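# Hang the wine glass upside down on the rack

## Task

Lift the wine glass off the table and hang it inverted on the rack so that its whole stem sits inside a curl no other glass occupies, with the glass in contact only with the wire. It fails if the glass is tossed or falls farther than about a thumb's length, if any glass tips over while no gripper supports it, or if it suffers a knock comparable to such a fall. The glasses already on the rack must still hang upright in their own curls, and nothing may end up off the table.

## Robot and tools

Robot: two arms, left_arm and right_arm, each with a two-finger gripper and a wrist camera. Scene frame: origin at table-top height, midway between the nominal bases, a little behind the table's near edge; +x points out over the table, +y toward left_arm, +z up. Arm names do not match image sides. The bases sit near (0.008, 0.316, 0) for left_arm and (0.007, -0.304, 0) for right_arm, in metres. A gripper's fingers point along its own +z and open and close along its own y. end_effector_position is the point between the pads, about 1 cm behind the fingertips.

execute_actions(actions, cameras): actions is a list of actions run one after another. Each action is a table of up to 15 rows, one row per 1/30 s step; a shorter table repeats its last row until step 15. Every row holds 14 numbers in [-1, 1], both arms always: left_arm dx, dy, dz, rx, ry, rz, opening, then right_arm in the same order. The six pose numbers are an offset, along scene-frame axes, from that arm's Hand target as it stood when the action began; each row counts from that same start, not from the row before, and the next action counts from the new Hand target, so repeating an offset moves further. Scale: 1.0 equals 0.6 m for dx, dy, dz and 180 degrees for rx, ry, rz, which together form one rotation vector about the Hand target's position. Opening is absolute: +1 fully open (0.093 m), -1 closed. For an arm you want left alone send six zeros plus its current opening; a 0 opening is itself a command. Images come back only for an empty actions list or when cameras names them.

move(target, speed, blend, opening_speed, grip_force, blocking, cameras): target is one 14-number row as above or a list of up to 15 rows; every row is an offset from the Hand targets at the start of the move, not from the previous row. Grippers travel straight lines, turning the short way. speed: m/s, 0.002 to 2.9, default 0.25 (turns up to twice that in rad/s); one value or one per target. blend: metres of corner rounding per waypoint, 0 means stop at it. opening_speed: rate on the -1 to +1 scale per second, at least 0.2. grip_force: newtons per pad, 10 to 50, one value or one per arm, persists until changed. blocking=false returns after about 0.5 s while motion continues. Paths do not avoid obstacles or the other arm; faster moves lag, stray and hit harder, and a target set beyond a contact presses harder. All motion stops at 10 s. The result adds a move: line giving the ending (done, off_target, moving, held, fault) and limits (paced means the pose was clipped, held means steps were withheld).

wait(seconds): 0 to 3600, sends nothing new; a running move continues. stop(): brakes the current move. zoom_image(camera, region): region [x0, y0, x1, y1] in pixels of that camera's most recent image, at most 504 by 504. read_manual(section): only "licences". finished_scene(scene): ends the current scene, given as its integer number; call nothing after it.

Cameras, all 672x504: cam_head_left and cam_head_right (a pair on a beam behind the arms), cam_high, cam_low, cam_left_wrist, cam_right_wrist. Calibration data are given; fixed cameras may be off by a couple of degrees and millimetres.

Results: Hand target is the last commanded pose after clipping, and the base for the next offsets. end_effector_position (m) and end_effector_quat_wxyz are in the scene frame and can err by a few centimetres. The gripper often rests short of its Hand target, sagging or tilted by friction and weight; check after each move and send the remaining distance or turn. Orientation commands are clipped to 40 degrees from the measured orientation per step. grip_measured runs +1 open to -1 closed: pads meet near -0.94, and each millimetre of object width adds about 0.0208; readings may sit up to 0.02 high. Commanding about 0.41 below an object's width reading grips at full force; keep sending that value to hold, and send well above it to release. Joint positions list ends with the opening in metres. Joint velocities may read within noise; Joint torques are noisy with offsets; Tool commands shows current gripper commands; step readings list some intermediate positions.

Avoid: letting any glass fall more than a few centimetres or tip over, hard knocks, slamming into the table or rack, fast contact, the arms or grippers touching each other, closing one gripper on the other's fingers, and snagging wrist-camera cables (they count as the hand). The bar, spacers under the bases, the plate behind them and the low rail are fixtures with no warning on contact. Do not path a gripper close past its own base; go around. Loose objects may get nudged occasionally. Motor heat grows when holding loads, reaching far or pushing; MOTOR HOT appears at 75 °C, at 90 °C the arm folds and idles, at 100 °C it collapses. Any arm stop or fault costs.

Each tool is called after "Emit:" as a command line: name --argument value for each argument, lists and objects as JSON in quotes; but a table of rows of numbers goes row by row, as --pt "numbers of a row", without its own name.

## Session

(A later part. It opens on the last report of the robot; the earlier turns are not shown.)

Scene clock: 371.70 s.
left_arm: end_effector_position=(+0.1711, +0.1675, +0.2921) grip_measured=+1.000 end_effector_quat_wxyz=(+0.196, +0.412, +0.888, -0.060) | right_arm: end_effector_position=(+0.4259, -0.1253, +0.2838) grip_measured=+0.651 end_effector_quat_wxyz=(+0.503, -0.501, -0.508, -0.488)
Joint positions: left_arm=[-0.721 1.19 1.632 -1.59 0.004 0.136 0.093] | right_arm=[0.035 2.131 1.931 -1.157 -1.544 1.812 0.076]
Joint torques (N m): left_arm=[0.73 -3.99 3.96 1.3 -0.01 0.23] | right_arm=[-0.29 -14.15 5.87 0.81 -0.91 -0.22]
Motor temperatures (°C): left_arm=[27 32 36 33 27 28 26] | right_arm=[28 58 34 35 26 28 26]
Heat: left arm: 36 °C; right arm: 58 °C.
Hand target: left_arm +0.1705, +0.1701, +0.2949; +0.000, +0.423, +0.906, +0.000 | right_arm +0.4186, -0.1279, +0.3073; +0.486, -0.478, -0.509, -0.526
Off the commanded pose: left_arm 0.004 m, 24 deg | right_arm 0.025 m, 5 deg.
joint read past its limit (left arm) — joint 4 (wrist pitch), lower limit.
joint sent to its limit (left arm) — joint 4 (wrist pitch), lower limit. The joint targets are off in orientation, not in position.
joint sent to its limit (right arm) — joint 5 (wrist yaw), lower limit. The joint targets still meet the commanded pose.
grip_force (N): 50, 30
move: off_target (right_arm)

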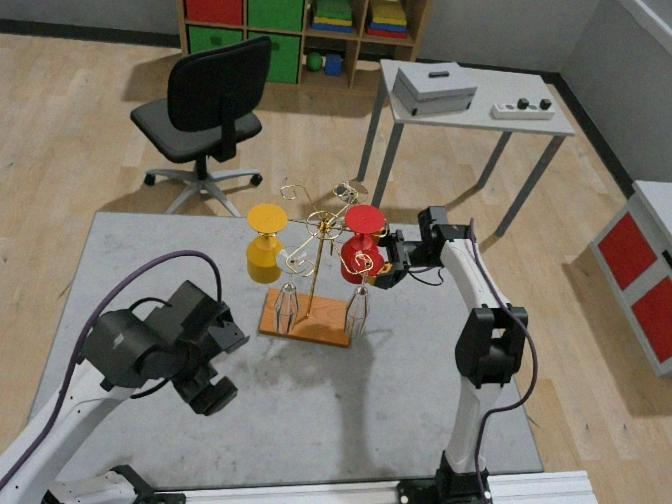

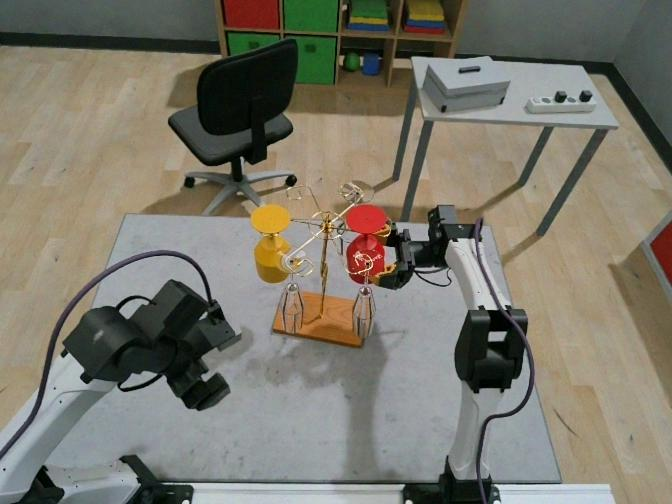

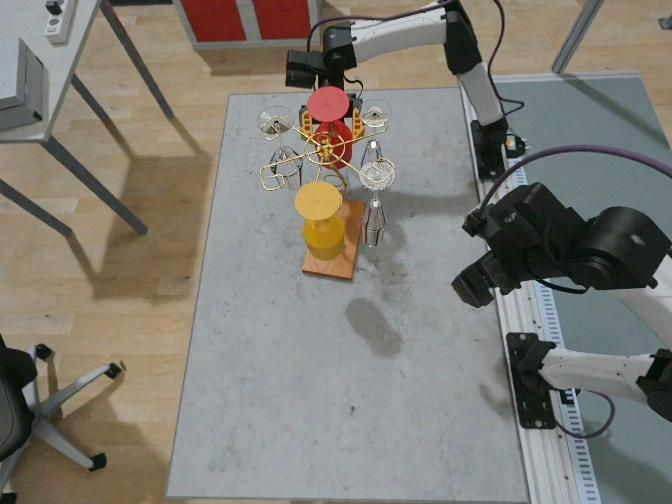

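Emit:
move --pt "0 0 0 0 0 0 1 0.003 -0.02 0 0 0 0 0.1" --pt "0 0 0 0 0 0 1 0.0 -0.045 0 0 0 0 0.1" --speed 0.04 --blend '[0.003,0]' --cameras '["cam_head_left","cam_head_right","cam_high","cam_low"]'

Emit:
zoom_image --camera "cam_head_right" --region '[320, 170, 440, 290]'

Emit:
zoom_image --camera "cam_high" --region '[270, 70, 370, 160]'

Emit:
zoom_image --camera "cam_low" --region '[190, 60, 350, 160]'

Scene clock: 381.83 s.
left_arm: end_effector_position=(+0.1711, +0.1675, +0.2921) grip_measured=+1.000 end_effector_quat_wxyz=(+0.196, +0.412, +0.888, -0.060) | right_arm: end_effector_position=(+0.4282, -0.1523, +0.2852) grip_measured=+0.651 end_effector_quat_wxyz=(+0.480, -0.509, -0.500, -0.511)
Joint positions: left_arm=[-0.721 1.19 1.632 -1.59 0.004 0.136 0.093] | right_arm=[-0.029 2.106 1.901 -1.187 -1.544 1.744 0.076]
Joint torques (N m): left_arm=[0.76 -3.95 3.95 1.31 -0.01 0.23] | right_arm=[-0.23 -13.63 6.11 0.42 -0.91 -0.26]
Motor temperatures (°C): left_arm=[27 32 36 33 27 28 26] | right_arm=[28 58 33 35 26 28 26]
Heat: left arm: 36 °C; right arm: 58 °C.
Hand target: left_arm +0.1705, +0.1701, +0.2949; +0.000, +0.423, +0.906, +0.000 | right_arm +0.4185, -0.1549, +0.3073; +0.486, -0.478, -0.509, -0.526
Off the commanded pose: left_arm 0.004 m, 24 deg | right_arm 0.024 m, 4 deg.
joint read past its limit (left arm) — joint 4 (wrist pitch), lower limit.
joint sent to its limit (left arm) — joint 4 (wrist pitch), lower limit. The joint targets are off in orientation, not in position.
joint sent to its limit (right arm) — joint 5 (wrist yaw), lower limit. The joint targets still meet the commanded pose.
grip_force (N): 50, 30
move: off_target (right_arm)

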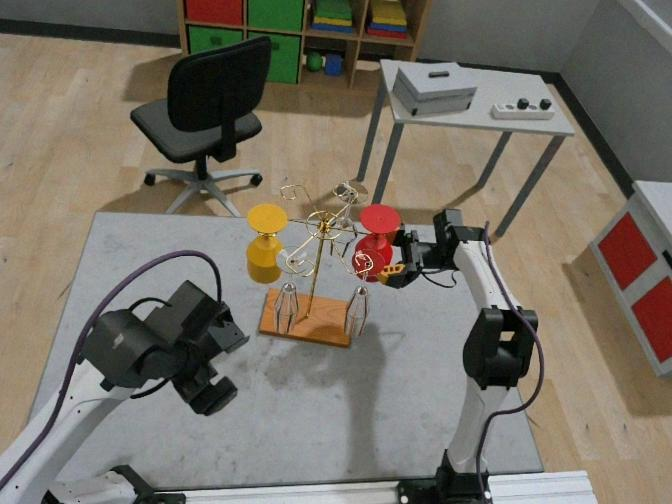

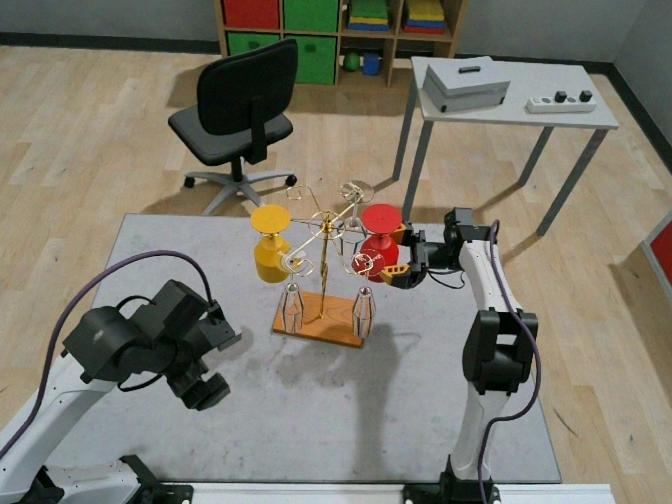

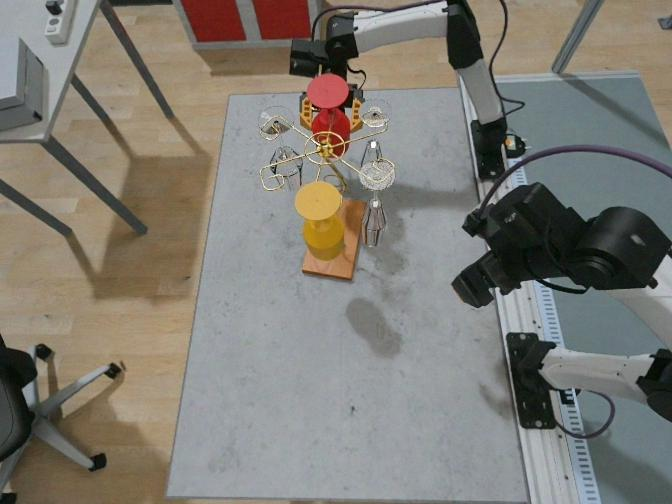

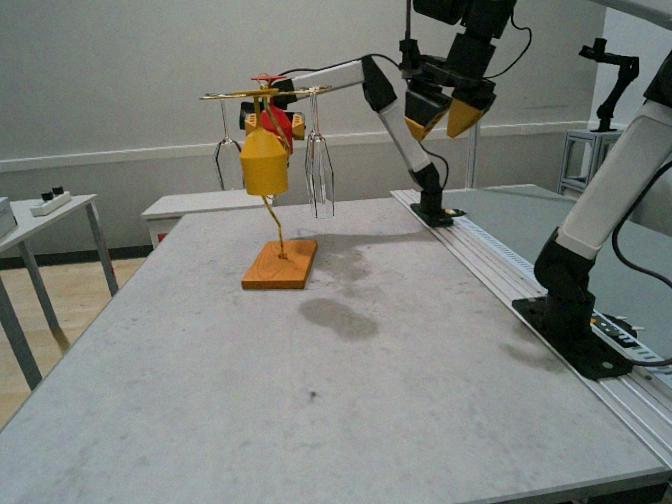

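Scaled by 4.200 from the camera's image (finer frame: 960x720).

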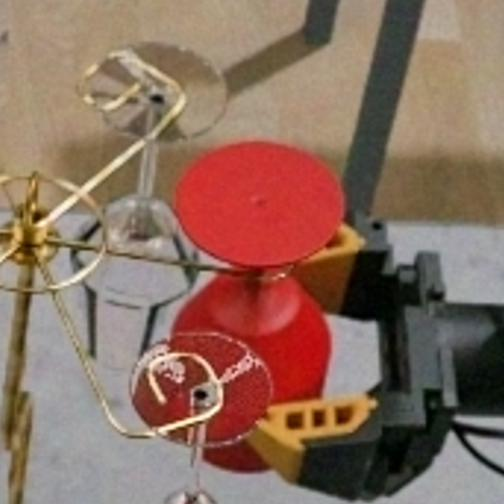

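Scaled by 5.040 from the camera's image (finer frame: 960x720).

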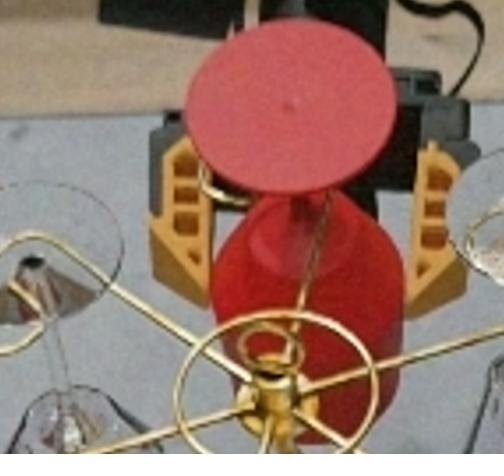

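Scaled by 3.150 from the camera's image (finer frame: 960x720).

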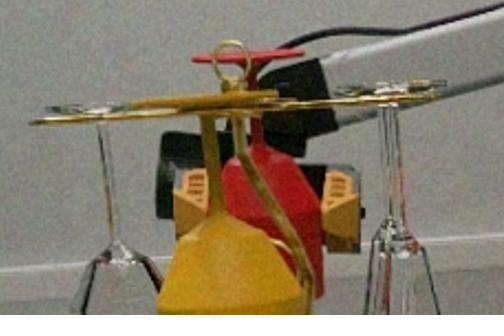

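Emit:
move --target '[0,0,0,0,0,0,1,-0.007,-0.0225,0,0,0,0,0.1]' --speed 0.04 --cameras '["cam_head_left","cam_head_right","cam_high"]'

Emit:
zoom_image --camera "cam_head_right" --region '[320, 170, 440, 290]'

Emit:
zoom_image --camera "cam_high" --region '[270, 70, 370, 160]'

Emit:
zoom_image --camera "cam_head_left" --region '[320, 170, 440, 290]'

Scene clock: 388.90 s.
left_arm: end_effector_position=(+0.1711, +0.1675, +0.2921) grip_measured=+1.000 end_effector_quat_wxyz=(+0.196, +0.412, +0.888, -0.060) | right_arm: end_effector_position=(+0.4234, -0.1656, +0.2861) grip_measured=+0.651 end_effector_quat_wxyz=(-0.472, +0.516, +0.492, +0.518)
Joint positions: left_arm=[-0.721 1.19 1.632 -1.59 0.004 0.136 0.093] | right_arm=[-0.061 2.088 1.881 -1.255 -1.544 1.674 0.076]
Joint torques (N m): left_arm=[0.76 -3.95 3.93 1.29 -0.01 0.23] | right_arm=[-0.47 -13.3 6.19 0.33 -0.92 -0.25]
Motor temperatures (°C): left_arm=[27 32 36 33 27 28 26] | right_arm=[28 61 33 34 26 28 26]
Heat: left arm: 36 °C; right arm: 61 °C.
Hand target: left_arm +0.1705, +0.1701, +0.2949; +0.000, +0.423, +0.906, +0.000 | right_arm +0.4144, -0.1684, +0.3073; -0.486, +0.478, +0.509, +0.526
Off the commanded pose: left_arm 0.004 m, 24 deg | right_arm 0.023 m, 5 deg.
joint read past its limit (left arm) — joint 4 (wrist pitch), lower limit.
joint sent to its limit (left arm) — joint 4 (wrist pitch), lower limit. The joint targets are off in orientation, not in position.
joint sent to its limit (right arm) — joint 5 (wrist yaw), lower limit. The joint targets are off in orientation, not in position.
grip_force (N): 50, 30
move: off_target (right_arm)

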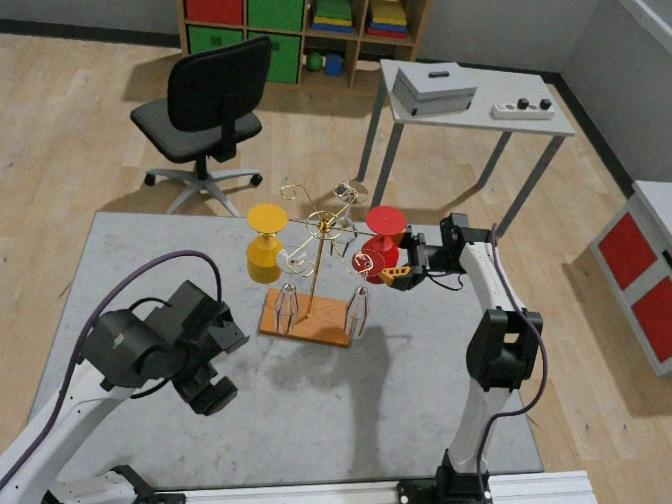

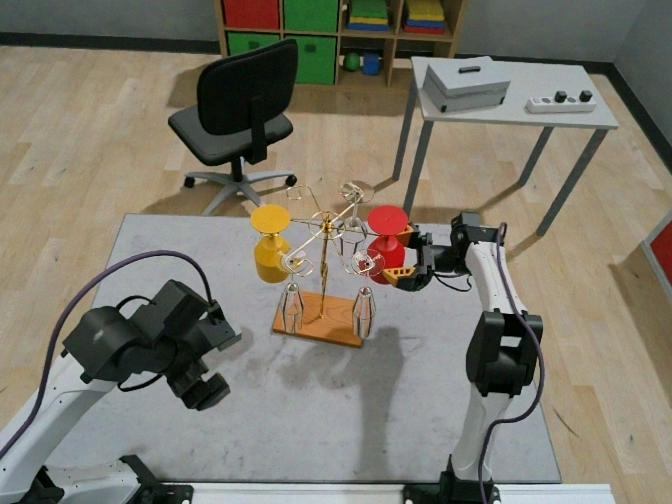

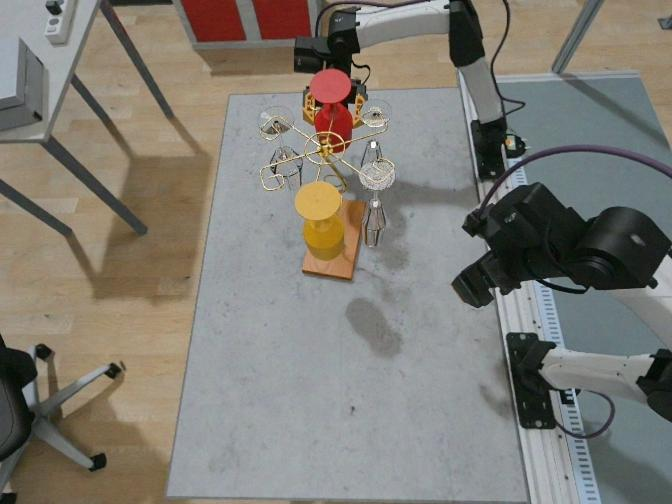

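Scaled by 4.200 from the camera's image (finer frame: 960x720).

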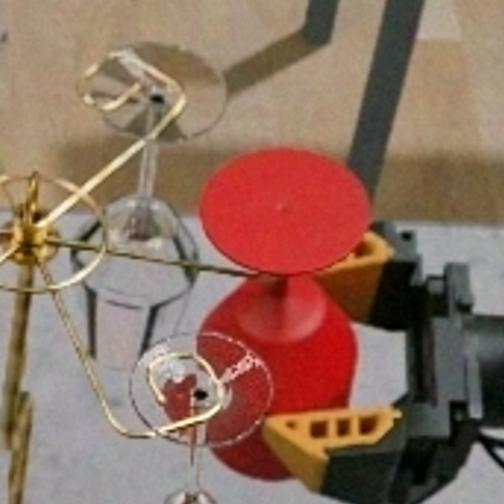

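Scaled by 5.040 from the camera's image (finer frame: 960x720).

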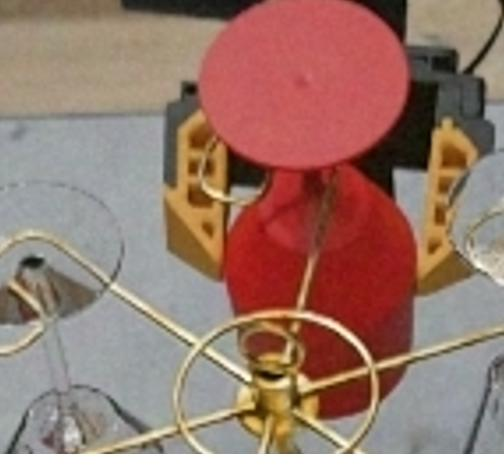

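Scaled by 4.200 from the camera's image (finer frame: 960x720).

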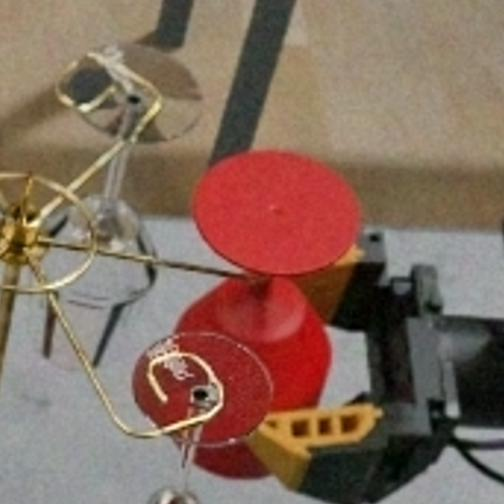

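Emit:
move --target '[0,0,0,0,0,0,1,0,-0.004,-0.035,0,0,0,0.1]' --speed 0.04 --cameras '["cam_head_right","cam_high","cam_low"]'

Emit:
zoom_image --camera "cam_head_right" --region '[320, 170, 440, 290]'

Emit:
zoom_image --camera "cam_high" --region '[270, 70, 370, 160]'

Emit:
zoom_image --camera "cam_low" --region '[190, 60, 350, 160]'

Scene clock: 395.23 s.
left_arm: end_effector_position=(+0.1711, +0.1675, +0.2921) grip_measured=+1.000 end_effector_quat_wxyz=(+0.196, +0.412, +0.888, -0.060) | right_arm: end_effector_position=(+0.4186, -0.1673, +0.2735) grip_measured=+0.651 end_effector_quat_wxyz=(-0.467, +0.514, +0.495, +0.522)
Joint positions: left_arm=[-0.721 1.19 1.632 -1.59 0.004 0.136 0.093] | right_arm=[-0.067 2.088 1.835 -1.285 -1.543 1.584 0.076]
Joint torques (N m): left_arm=[0.73 -3.97 3.93 1.3 -0.01 0.23] | right_arm=[-0.53 -11.51 5.9 0.23 -0.95 -0.32]
Motor temperatures (°C): left_arm=[27 32 36 33 27 28 26] | right_arm=[28 62 33 34 26 28 26]
Heat: left arm: 36 °C; right arm: 62 °C.
Hand target: left_arm +0.1705, +0.1701, +0.2949; +0.000, +0.423, +0.906, +0.000 | right_arm +0.4143, -0.1707, +0.2862; -0.486, +0.478, +0.509, +0.526
Off the commanded pose: left_arm 0.004 m, 24 deg | right_arm 0.014 m, 5 deg.
joint read past its limit (left arm) — joint 4 (wrist pitch), lower limit.
joint sent to its limit (left arm) — joint 4 (wrist pitch), lower limit. The joint targets are off in orientation, not in position.
joint sent to its limit (right arm) — joint 5 (wrist yaw), lower limit. The joint targets are off in orientation, not in position.
grip_force (N): 50, 30
move: off_target (right_arm)

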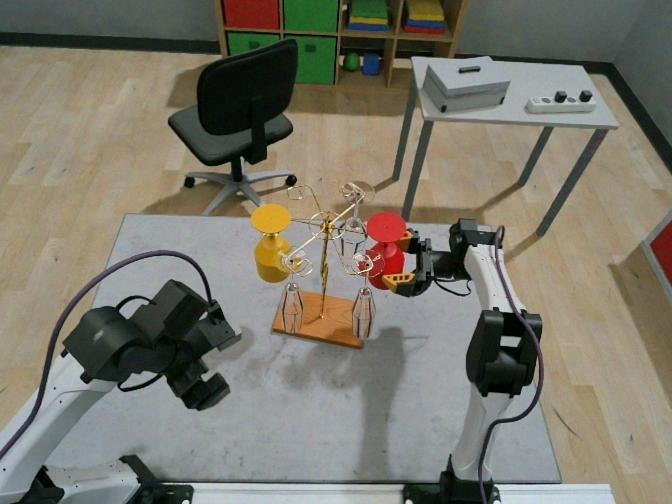

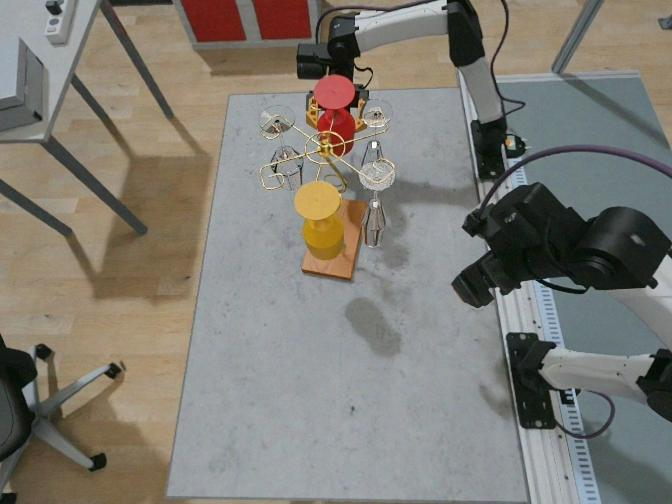

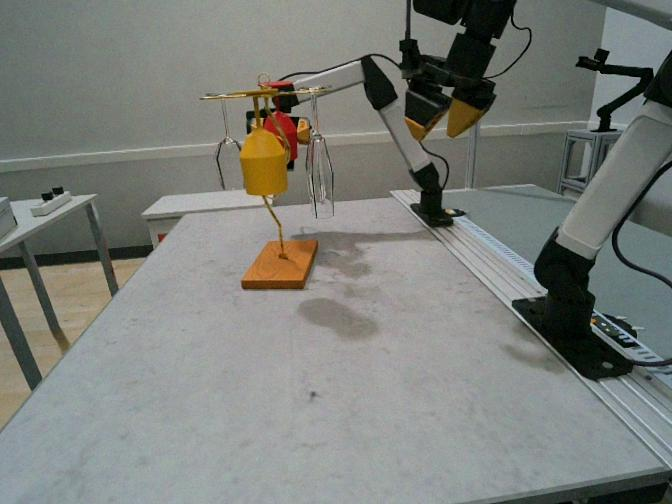

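Scaled by 4.200 from the camera's image (finer frame: 960x720).

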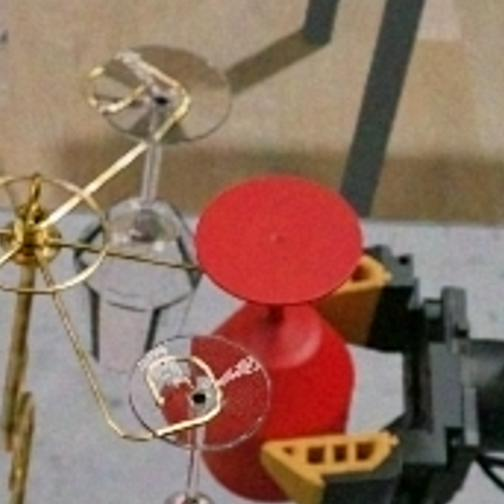

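Scaled by 5.040 from the camera's image (finer frame: 960x720).

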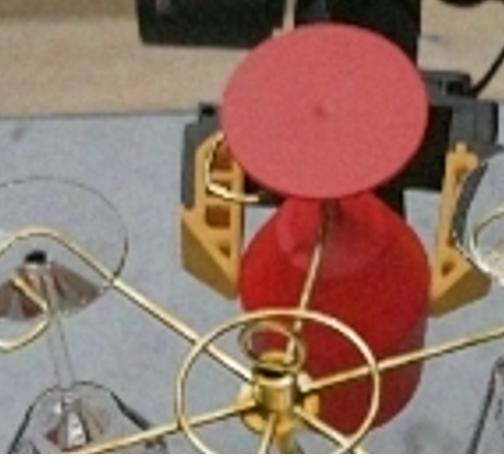

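Scaled by 3.150 from the camera's image (finer frame: 960x720).

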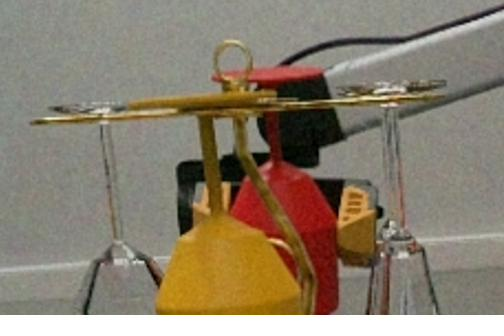

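Emit:
move --pt "0 0 0 0 0 0 1 0.013 0 0 0 0 0 0.1" --pt "0 0 0 0 0 0 1 0.02 0 -0.017 0 0 0 0.1" --speed 0.04 --cameras '["cam_head_right","cam_high","cam_low"]'

Emit:
zoom_image --camera "cam_head_right" --region '[320, 170, 440, 290]'

Emit:
zoom_image --camera "cam_high" --region '[270, 70, 370, 160]'

Emit:
zoom_image --camera "cam_low" --region '[190, 60, 350, 160]'

Scene clock: 402.70 s.
left_arm: end_effector_position=(+0.1711, +0.1675, +0.2921) grip_measured=+1.000 end_effector_quat_wxyz=(+0.196, +0.412, +0.888, -0.060) | right_arm: end_effector_position=(+0.4220, -0.1676, +0.2687) grip_measured=+0.651 end_effector_quat_wxyz=(-0.462, +0.511, +0.500, +0.525)
Joint positions: left_arm=[-0.721 1.19 1.632 -1.59 0.004 0.136 0.093] | right_arm=[-0.067 2.111 1.853 -1.303 -1.54 1.544 0.076]
Joint torques (N m): left_arm=[0.73 -3.96 3.95 1.3 0 0.22] | right_arm=[-0.47 -8.7 8.84 0.17 -0.97 -0.21]
Motor temperatures (°C): left_arm=[27 32 36 33 27 28 26] | right_arm=[28 61 33 34 26 28 26]
Heat: left arm: 36 °C; right arm: 61 °C.
Hand target: left_arm +0.1705, +0.1701, +0.2949; +0.000, +0.423, +0.906, +0.000 | right_arm +0.4263, -0.1707, +0.2761; -0.486, +0.478, +0.509, +0.526
Off the commanded pose: left_arm 0.004 m, 24 deg | right_arm 0.009 m, 5 deg.
joint read past its limit (left arm) — joint 4 (wrist pitch), lower limit.
joint sent to its limit (left arm) — joint 4 (wrist pitch), lower limit. The joint targets are off in orientation, not in position.
joint sent to its limit (right arm) — joint 5 (wrist yaw), lower limit. The joint targets are off in orientation, not in position.
grip_force (N): 50, 30
move: off_target (right_arm)

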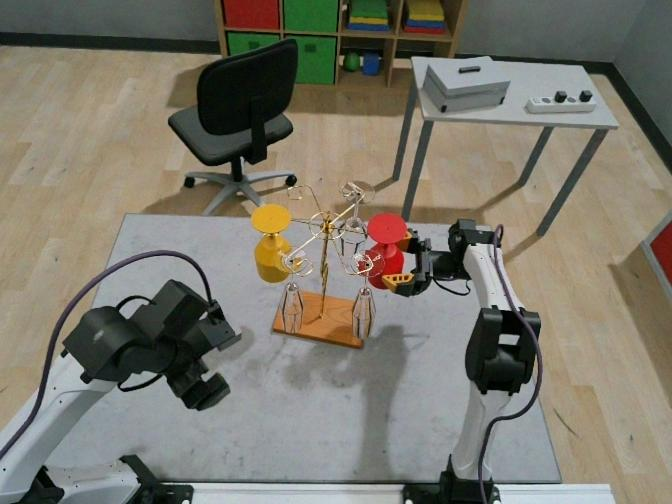

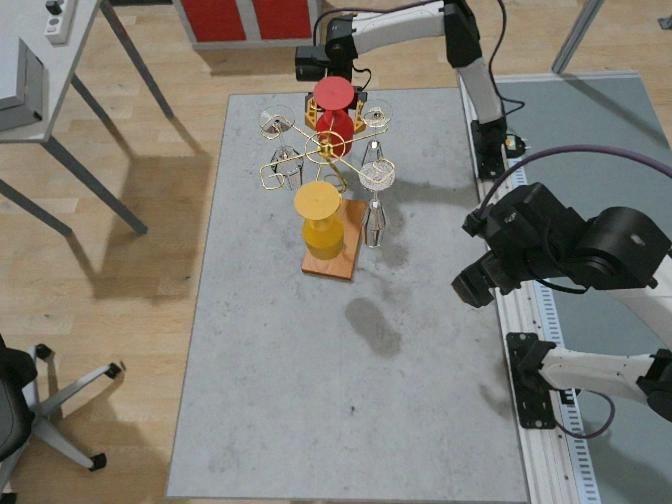

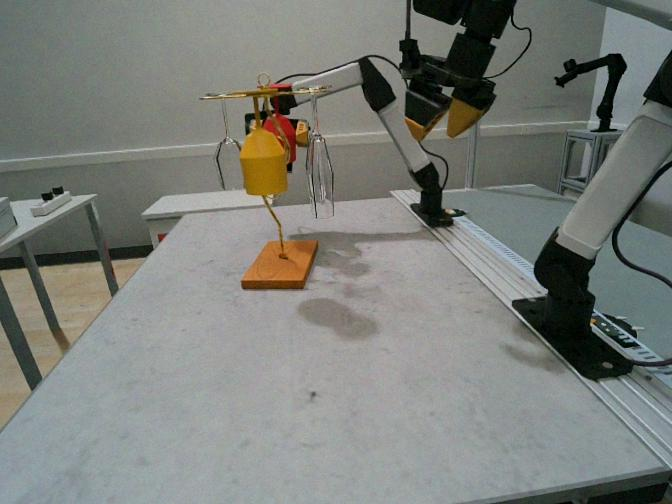

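Scaled by 4.200 from the camera's image (finer frame: 960x720).

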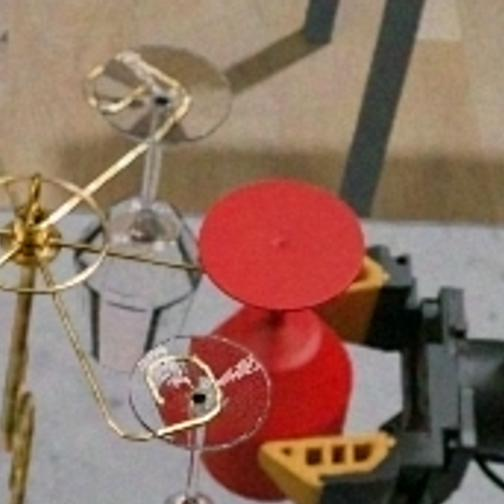

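Scaled by 5.040 from the camera's image (finer frame: 960x720).

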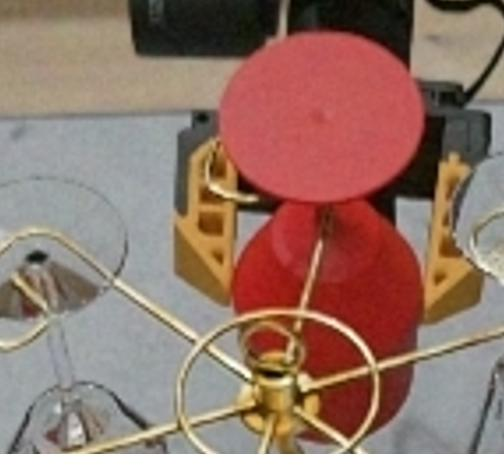

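Scaled by 3.150 from the camera's image (finer frame: 960x720).

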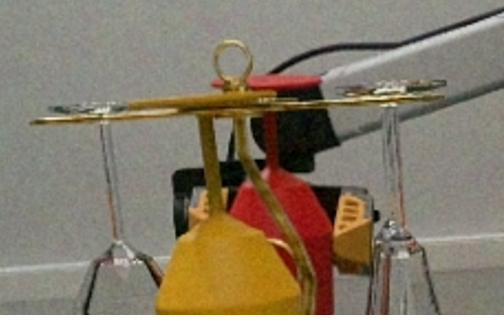

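Emit:
move --pt "0 0 0 0 0 0 1 0.003 0 0 0 0.03 0 0.1" --pt "0 0 0 0 0 0 1 0.008 0 -0.015 0 0.03 0 0.1" --speed 0.04 --cameras '["cam_head_right","cam_high","cam_low"]'

Emit:
zoom_image --camera "cam_head_right" --region '[320, 170, 440, 290]'

Emit:
zoom_image --camera "cam_high" --region '[270, 70, 370, 160]'

Emit:
zoom_image --camera "cam_low" --region '[190, 60, 350, 160]'

Scene clock: 410.60 s.
left_arm: end_effector_position=(+0.1711, +0.1675, +0.2921) grip_measured=+1.000 end_effector_quat_wxyz=(+0.196, +0.412, +0.888, -0.060) | right_arm: end_effector_position=(+0.4267, -0.1678, +0.2614) grip_measured=+0.651 end_effector_quat_wxyz=(-0.487, +0.531, +0.477, +0.504)
Joint positions: left_arm=[-0.721 1.19 1.632 -1.59 0.004 0.136 0.093] | right_arm=[-0.067 2.166 1.905 -1.398 -1.544 1.537 0.076]
Joint torques (N m): left_arm=[0.75 -3.99 3.9 1.31 -0.01 0.22] | right_arm=[-0.44 -8.85 8.76 0.01 -0.93 -0.2]
Motor temperatures (°C): left_arm=[27 32 36 33 27 28 26] | right_arm=[28 60 34 34 26 28 26]
Heat: left arm: 36 °C; right arm: 60 °C.
Hand target: left_arm +0.1705, +0.1701, +0.2949; +0.000, +0.423, +0.906, +0.000 | right_arm +0.4311, -0.1707, +0.2672; -0.510, +0.502, +0.485, +0.503
Off the commanded pose: left_arm 0.004 m, 24 deg | right_arm 0.008 m, 4 deg.
joint read past its limit (left arm) — joint 4 (wrist pitch), lower limit.
joint sent to its limit (left arm) — joint 4 (wrist pitch), lower limit. The joint targets are off in orientation, not in position.
joint sent to its limit (right arm) — joint 5 (wrist yaw), lower limit. The joint targets are off in orientation, not in position.
grip_force (N): 50, 30
move: off_target (right_arm)

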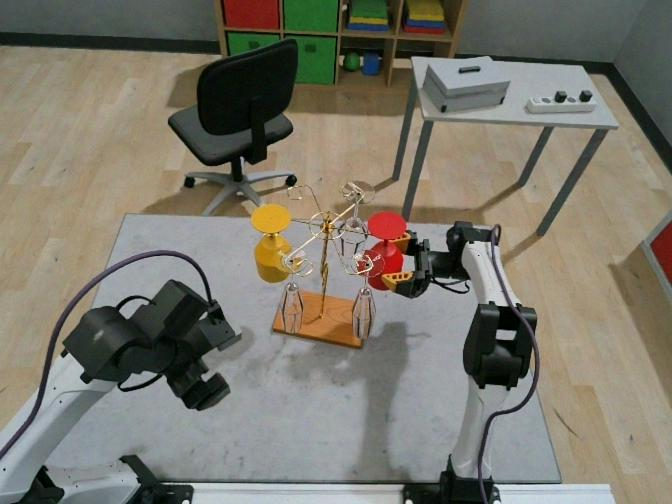

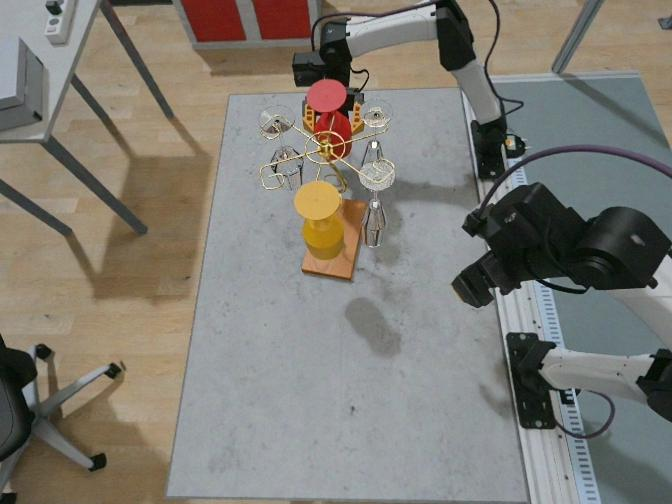

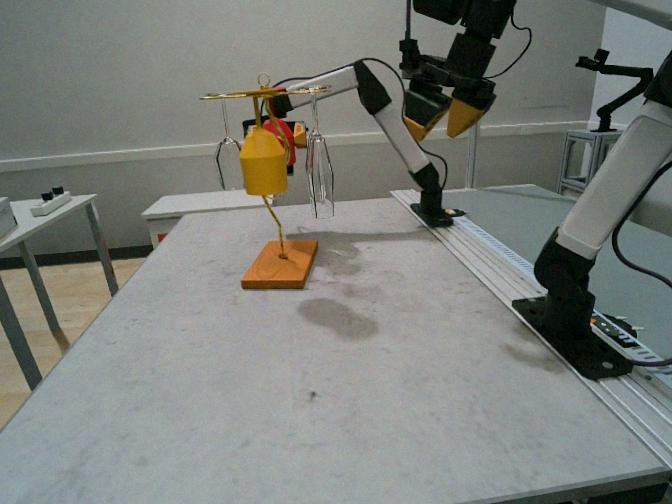

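Scaled by 4.200 from the camera's image (finer frame: 960x720).

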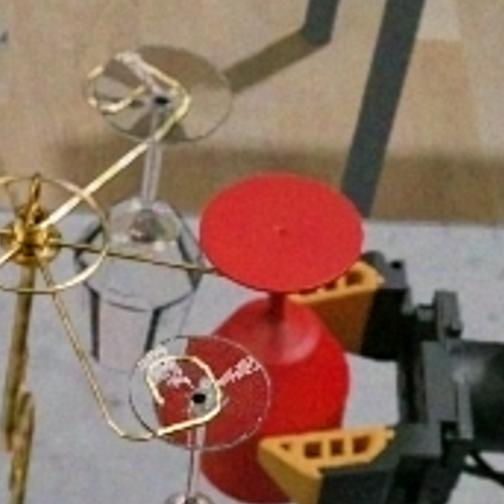

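Scaled by 5.040 from the camera's image (finer frame: 960x720).

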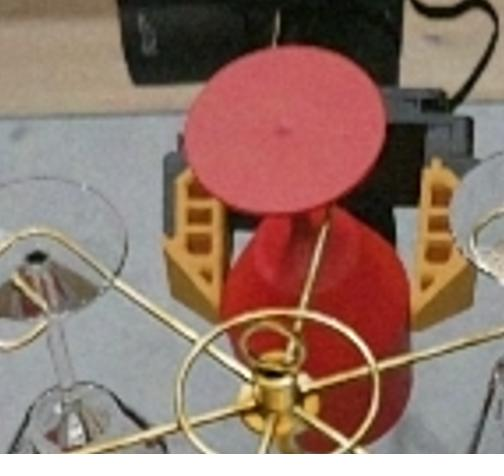

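Scaled by 3.150 from the camera's image (finer frame: 960x720).

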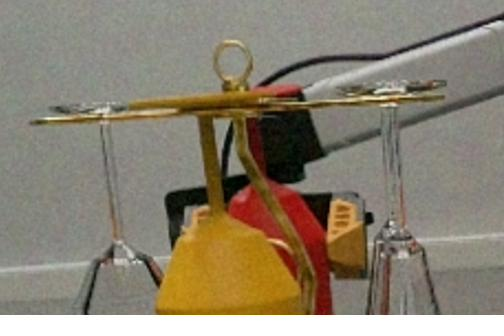

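Emit:
move --target '[0,0,0,0,0,0,1, -0.006,0,-0.008,0,-0.010,0,0.1]' --speed 0.05 --cameras '["cam_high","cam_low","cam_head_right"]'

Scene clock: 420.10 s.
left_arm: end_effector_position=(+0.1711, +0.1675, +0.2921) grip_measured=+1.000 end_effector_quat_wxyz=(+0.196, +0.412, +0.888, -0.060) | right_arm: end_effector_position=(+0.4256, -0.1677, +0.2613) grip_measured=+0.651 end_effector_quat_wxyz=(-0.474, +0.518, +0.490, +0.516)
Joint positions: left_arm=[-0.721 1.19 1.632 -1.59 0.004 0.136 0.093] | right_arm=[-0.067 2.166 1.905 -1.413 -1.544 1.469 0.076]
Joint torques (N m): left_arm=[0.72 -3.97 3.93 1.31 -0.01 0.23] | right_arm=[-0.4 -9.14 6.42 -0.01 -0.93 -0.21]
Motor temperatures (°C): left_arm=[27 32 36 33 27 28 26] | right_arm=[28 58 35 33 26 28 26]
Heat: left arm: 36 °C; right arm: 58 °C.
Hand target: left_arm +0.1705, +0.1701, +0.2949; +0.000, +0.423, +0.906, +0.000 | right_arm +0.4275, -0.1707, +0.2623; -0.502, +0.494, +0.493, +0.511
Off the commanded pose: left_arm 0.004 m, 24 deg | right_arm 0.004 m, 4 deg.
joint read past its limit (left arm) — joint 4 (wrist pitch), lower limit.
joint sent to its limit (left arm) — joint 4 (wrist pitch), lower limit. The joint targets are off in orientation, not in position.
joint sent to its limit (right arm) — joint 5 (wrist yaw), lower limit. The joint targets are off in orientation, not in position.
grip_force (N): 50, 30
move: off_target (right_arm)
Images, in order (width x height): cam_head_right 672x504, cam_high 672x504, cam_low 672x504.

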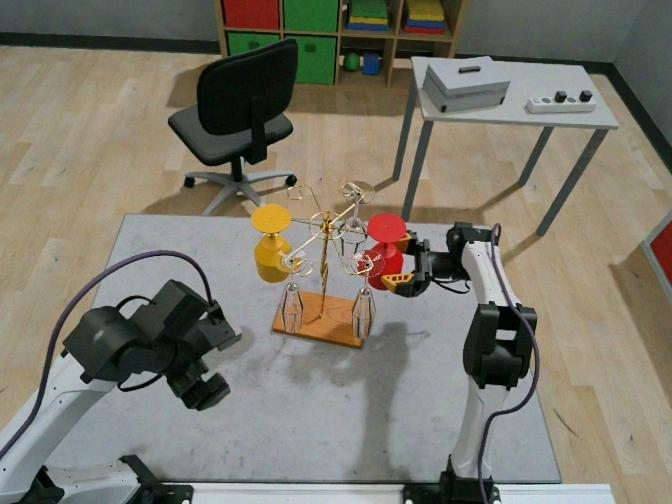

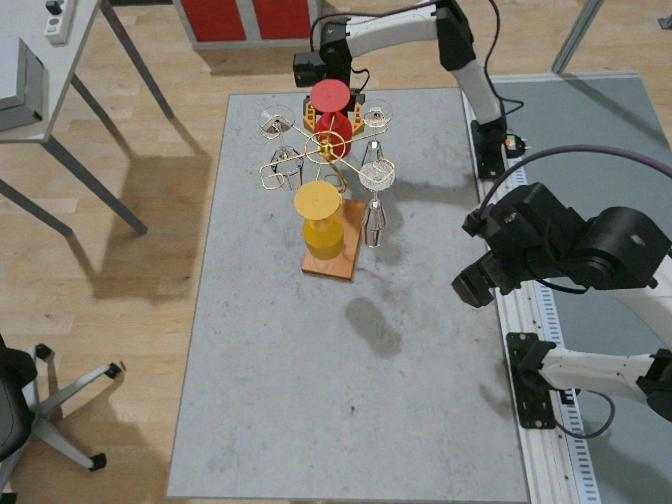

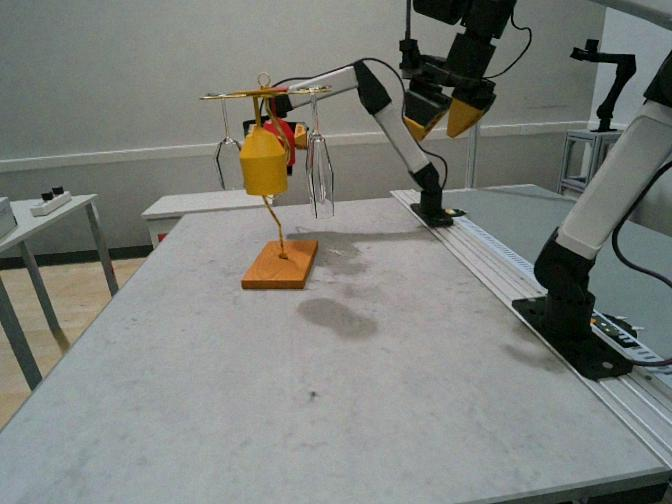

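Emit:
zoom_image --camera "cam_high" --region '[270, 70, 370, 160]'

Emit:
zoom_image --camera "cam_low" --region '[190, 60, 350, 160]'

Emit:
zoom_image --camera "cam_head_right" --region '[320, 170, 440, 290]'

Scaled by 5.040 from the camera's image (finer frame: 960x720).

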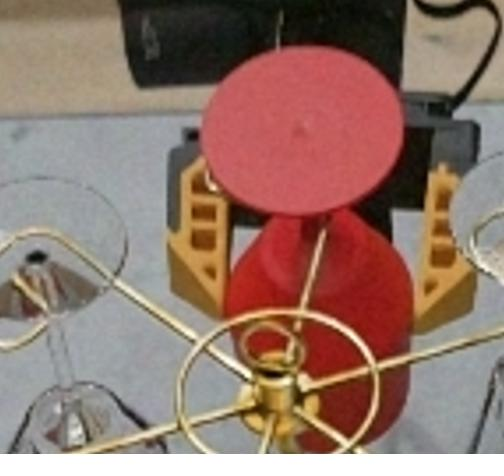

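Scaled by 3.150 from the camera's image (finer frame: 960x720).

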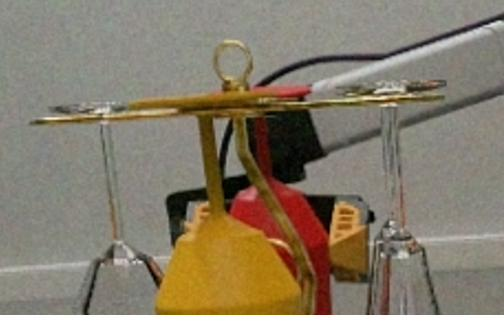

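Scaled by 4.200 from the camera's image (finer frame: 960x720).

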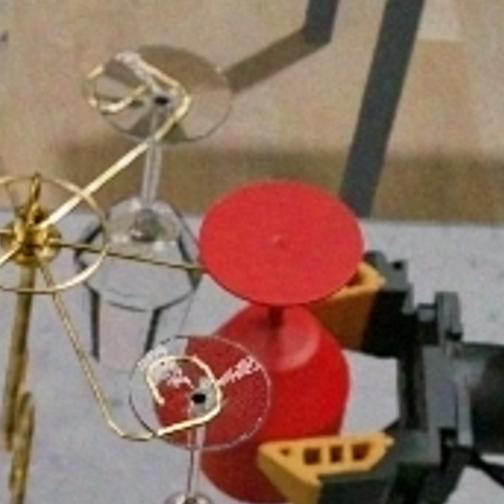

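Emit:
move --target '[0,0,0,0,0,0,1, 0.008,0.004,-0.012,0,0,0,0.1]' --speed 0.05 --cameras '["cam_high","cam_low"]'

Emit:
zoom_image --camera "cam_high" --region '[270, 70, 370, 160]'

Emit:
zoom_image --camera "cam_low" --region '[190, 60, 350, 160]'

Scene clock: 429.13 s.
left_arm: end_effector_position=(+0.1711, +0.1675, +0.2921) grip_measured=+1.000 end_effector_quat_wxyz=(+0.196, +0.412, +0.888, -0.060) | right_arm: end_effector_position=(+0.4280, -0.1678, +0.2580) grip_measured=+0.651 end_effector_quat_wxyz=(+0.477, -0.514, -0.486, -0.521)
Joint positions: left_arm=[-0.721 1.19 1.632 -1.59 0.004 0.136 0.093] | right_arm=[-0.067 2.182 1.905 -1.414 -1.561 1.452 0.076]
Joint torques (N m): left_arm=[0.77 -3.96 3.96 1.3 -0.01 0.22] | right_arm=[0.2 -8.29 7.61 0.07 -0.73 -0.07]
Motor temperatures (°C): left_arm=[27 32 36 33 27 28 26] | right_arm=[28 56 35 33 26 28 26]
Heat: left arm: 36 °C; right arm: 56 °C.
Hand target: left_arm +0.1705, +0.1701, +0.2949; +0.000, +0.423, +0.906, +0.000 | right_arm +0.4323, -0.1683, +0.2552; +0.502, -0.494, -0.493, -0.511
Off the commanded pose: left_arm 0.004 m, 24 deg | right_arm 0.005 m, 4 deg.
joint read past its limit (left arm) — joint 4 (wrist pitch), lower limit.
joint sent to its limit (left arm) — joint 4 (wrist pitch), lower limit. The joint targets are off in orientation, not in position.
joint sent to its limit (right arm) — joint 5 (wrist yaw), lower limit. The joint targets are off in orientation, not in position.
grip_force (N): 50, 30
move: off_target (right_arm)

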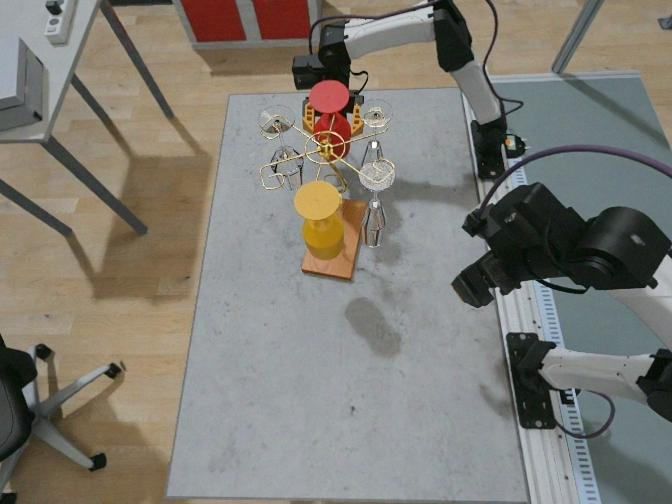

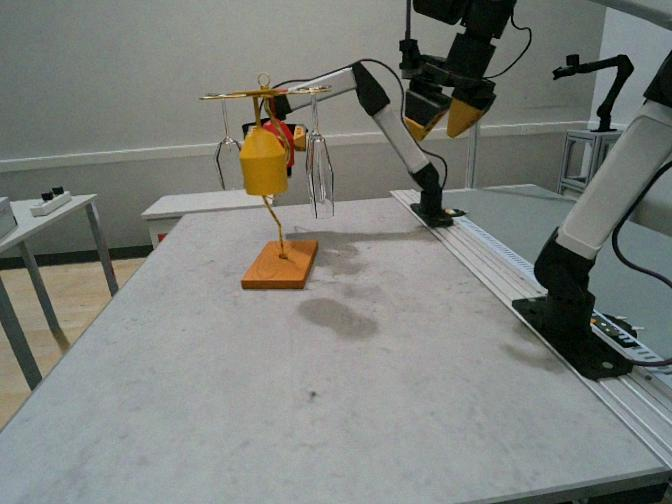

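Scaled by 5.040 from the camera's image (finer frame: 960x720).

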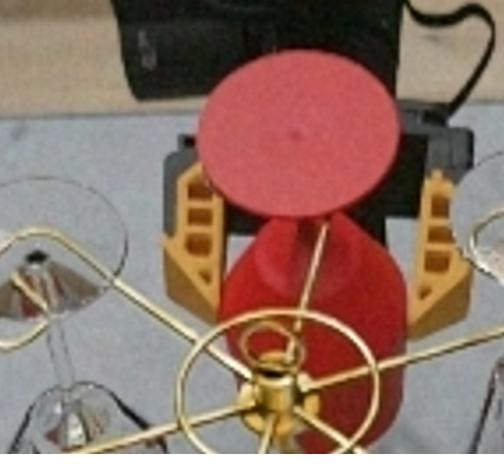

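Scaled by 3.150 from the camera's image (finer frame: 960x720).

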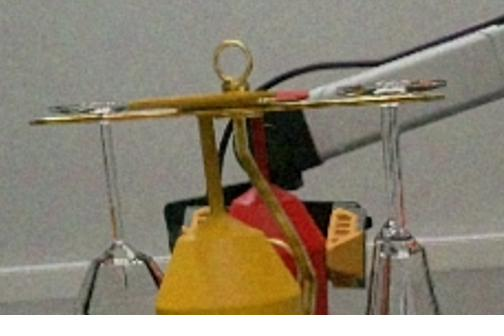

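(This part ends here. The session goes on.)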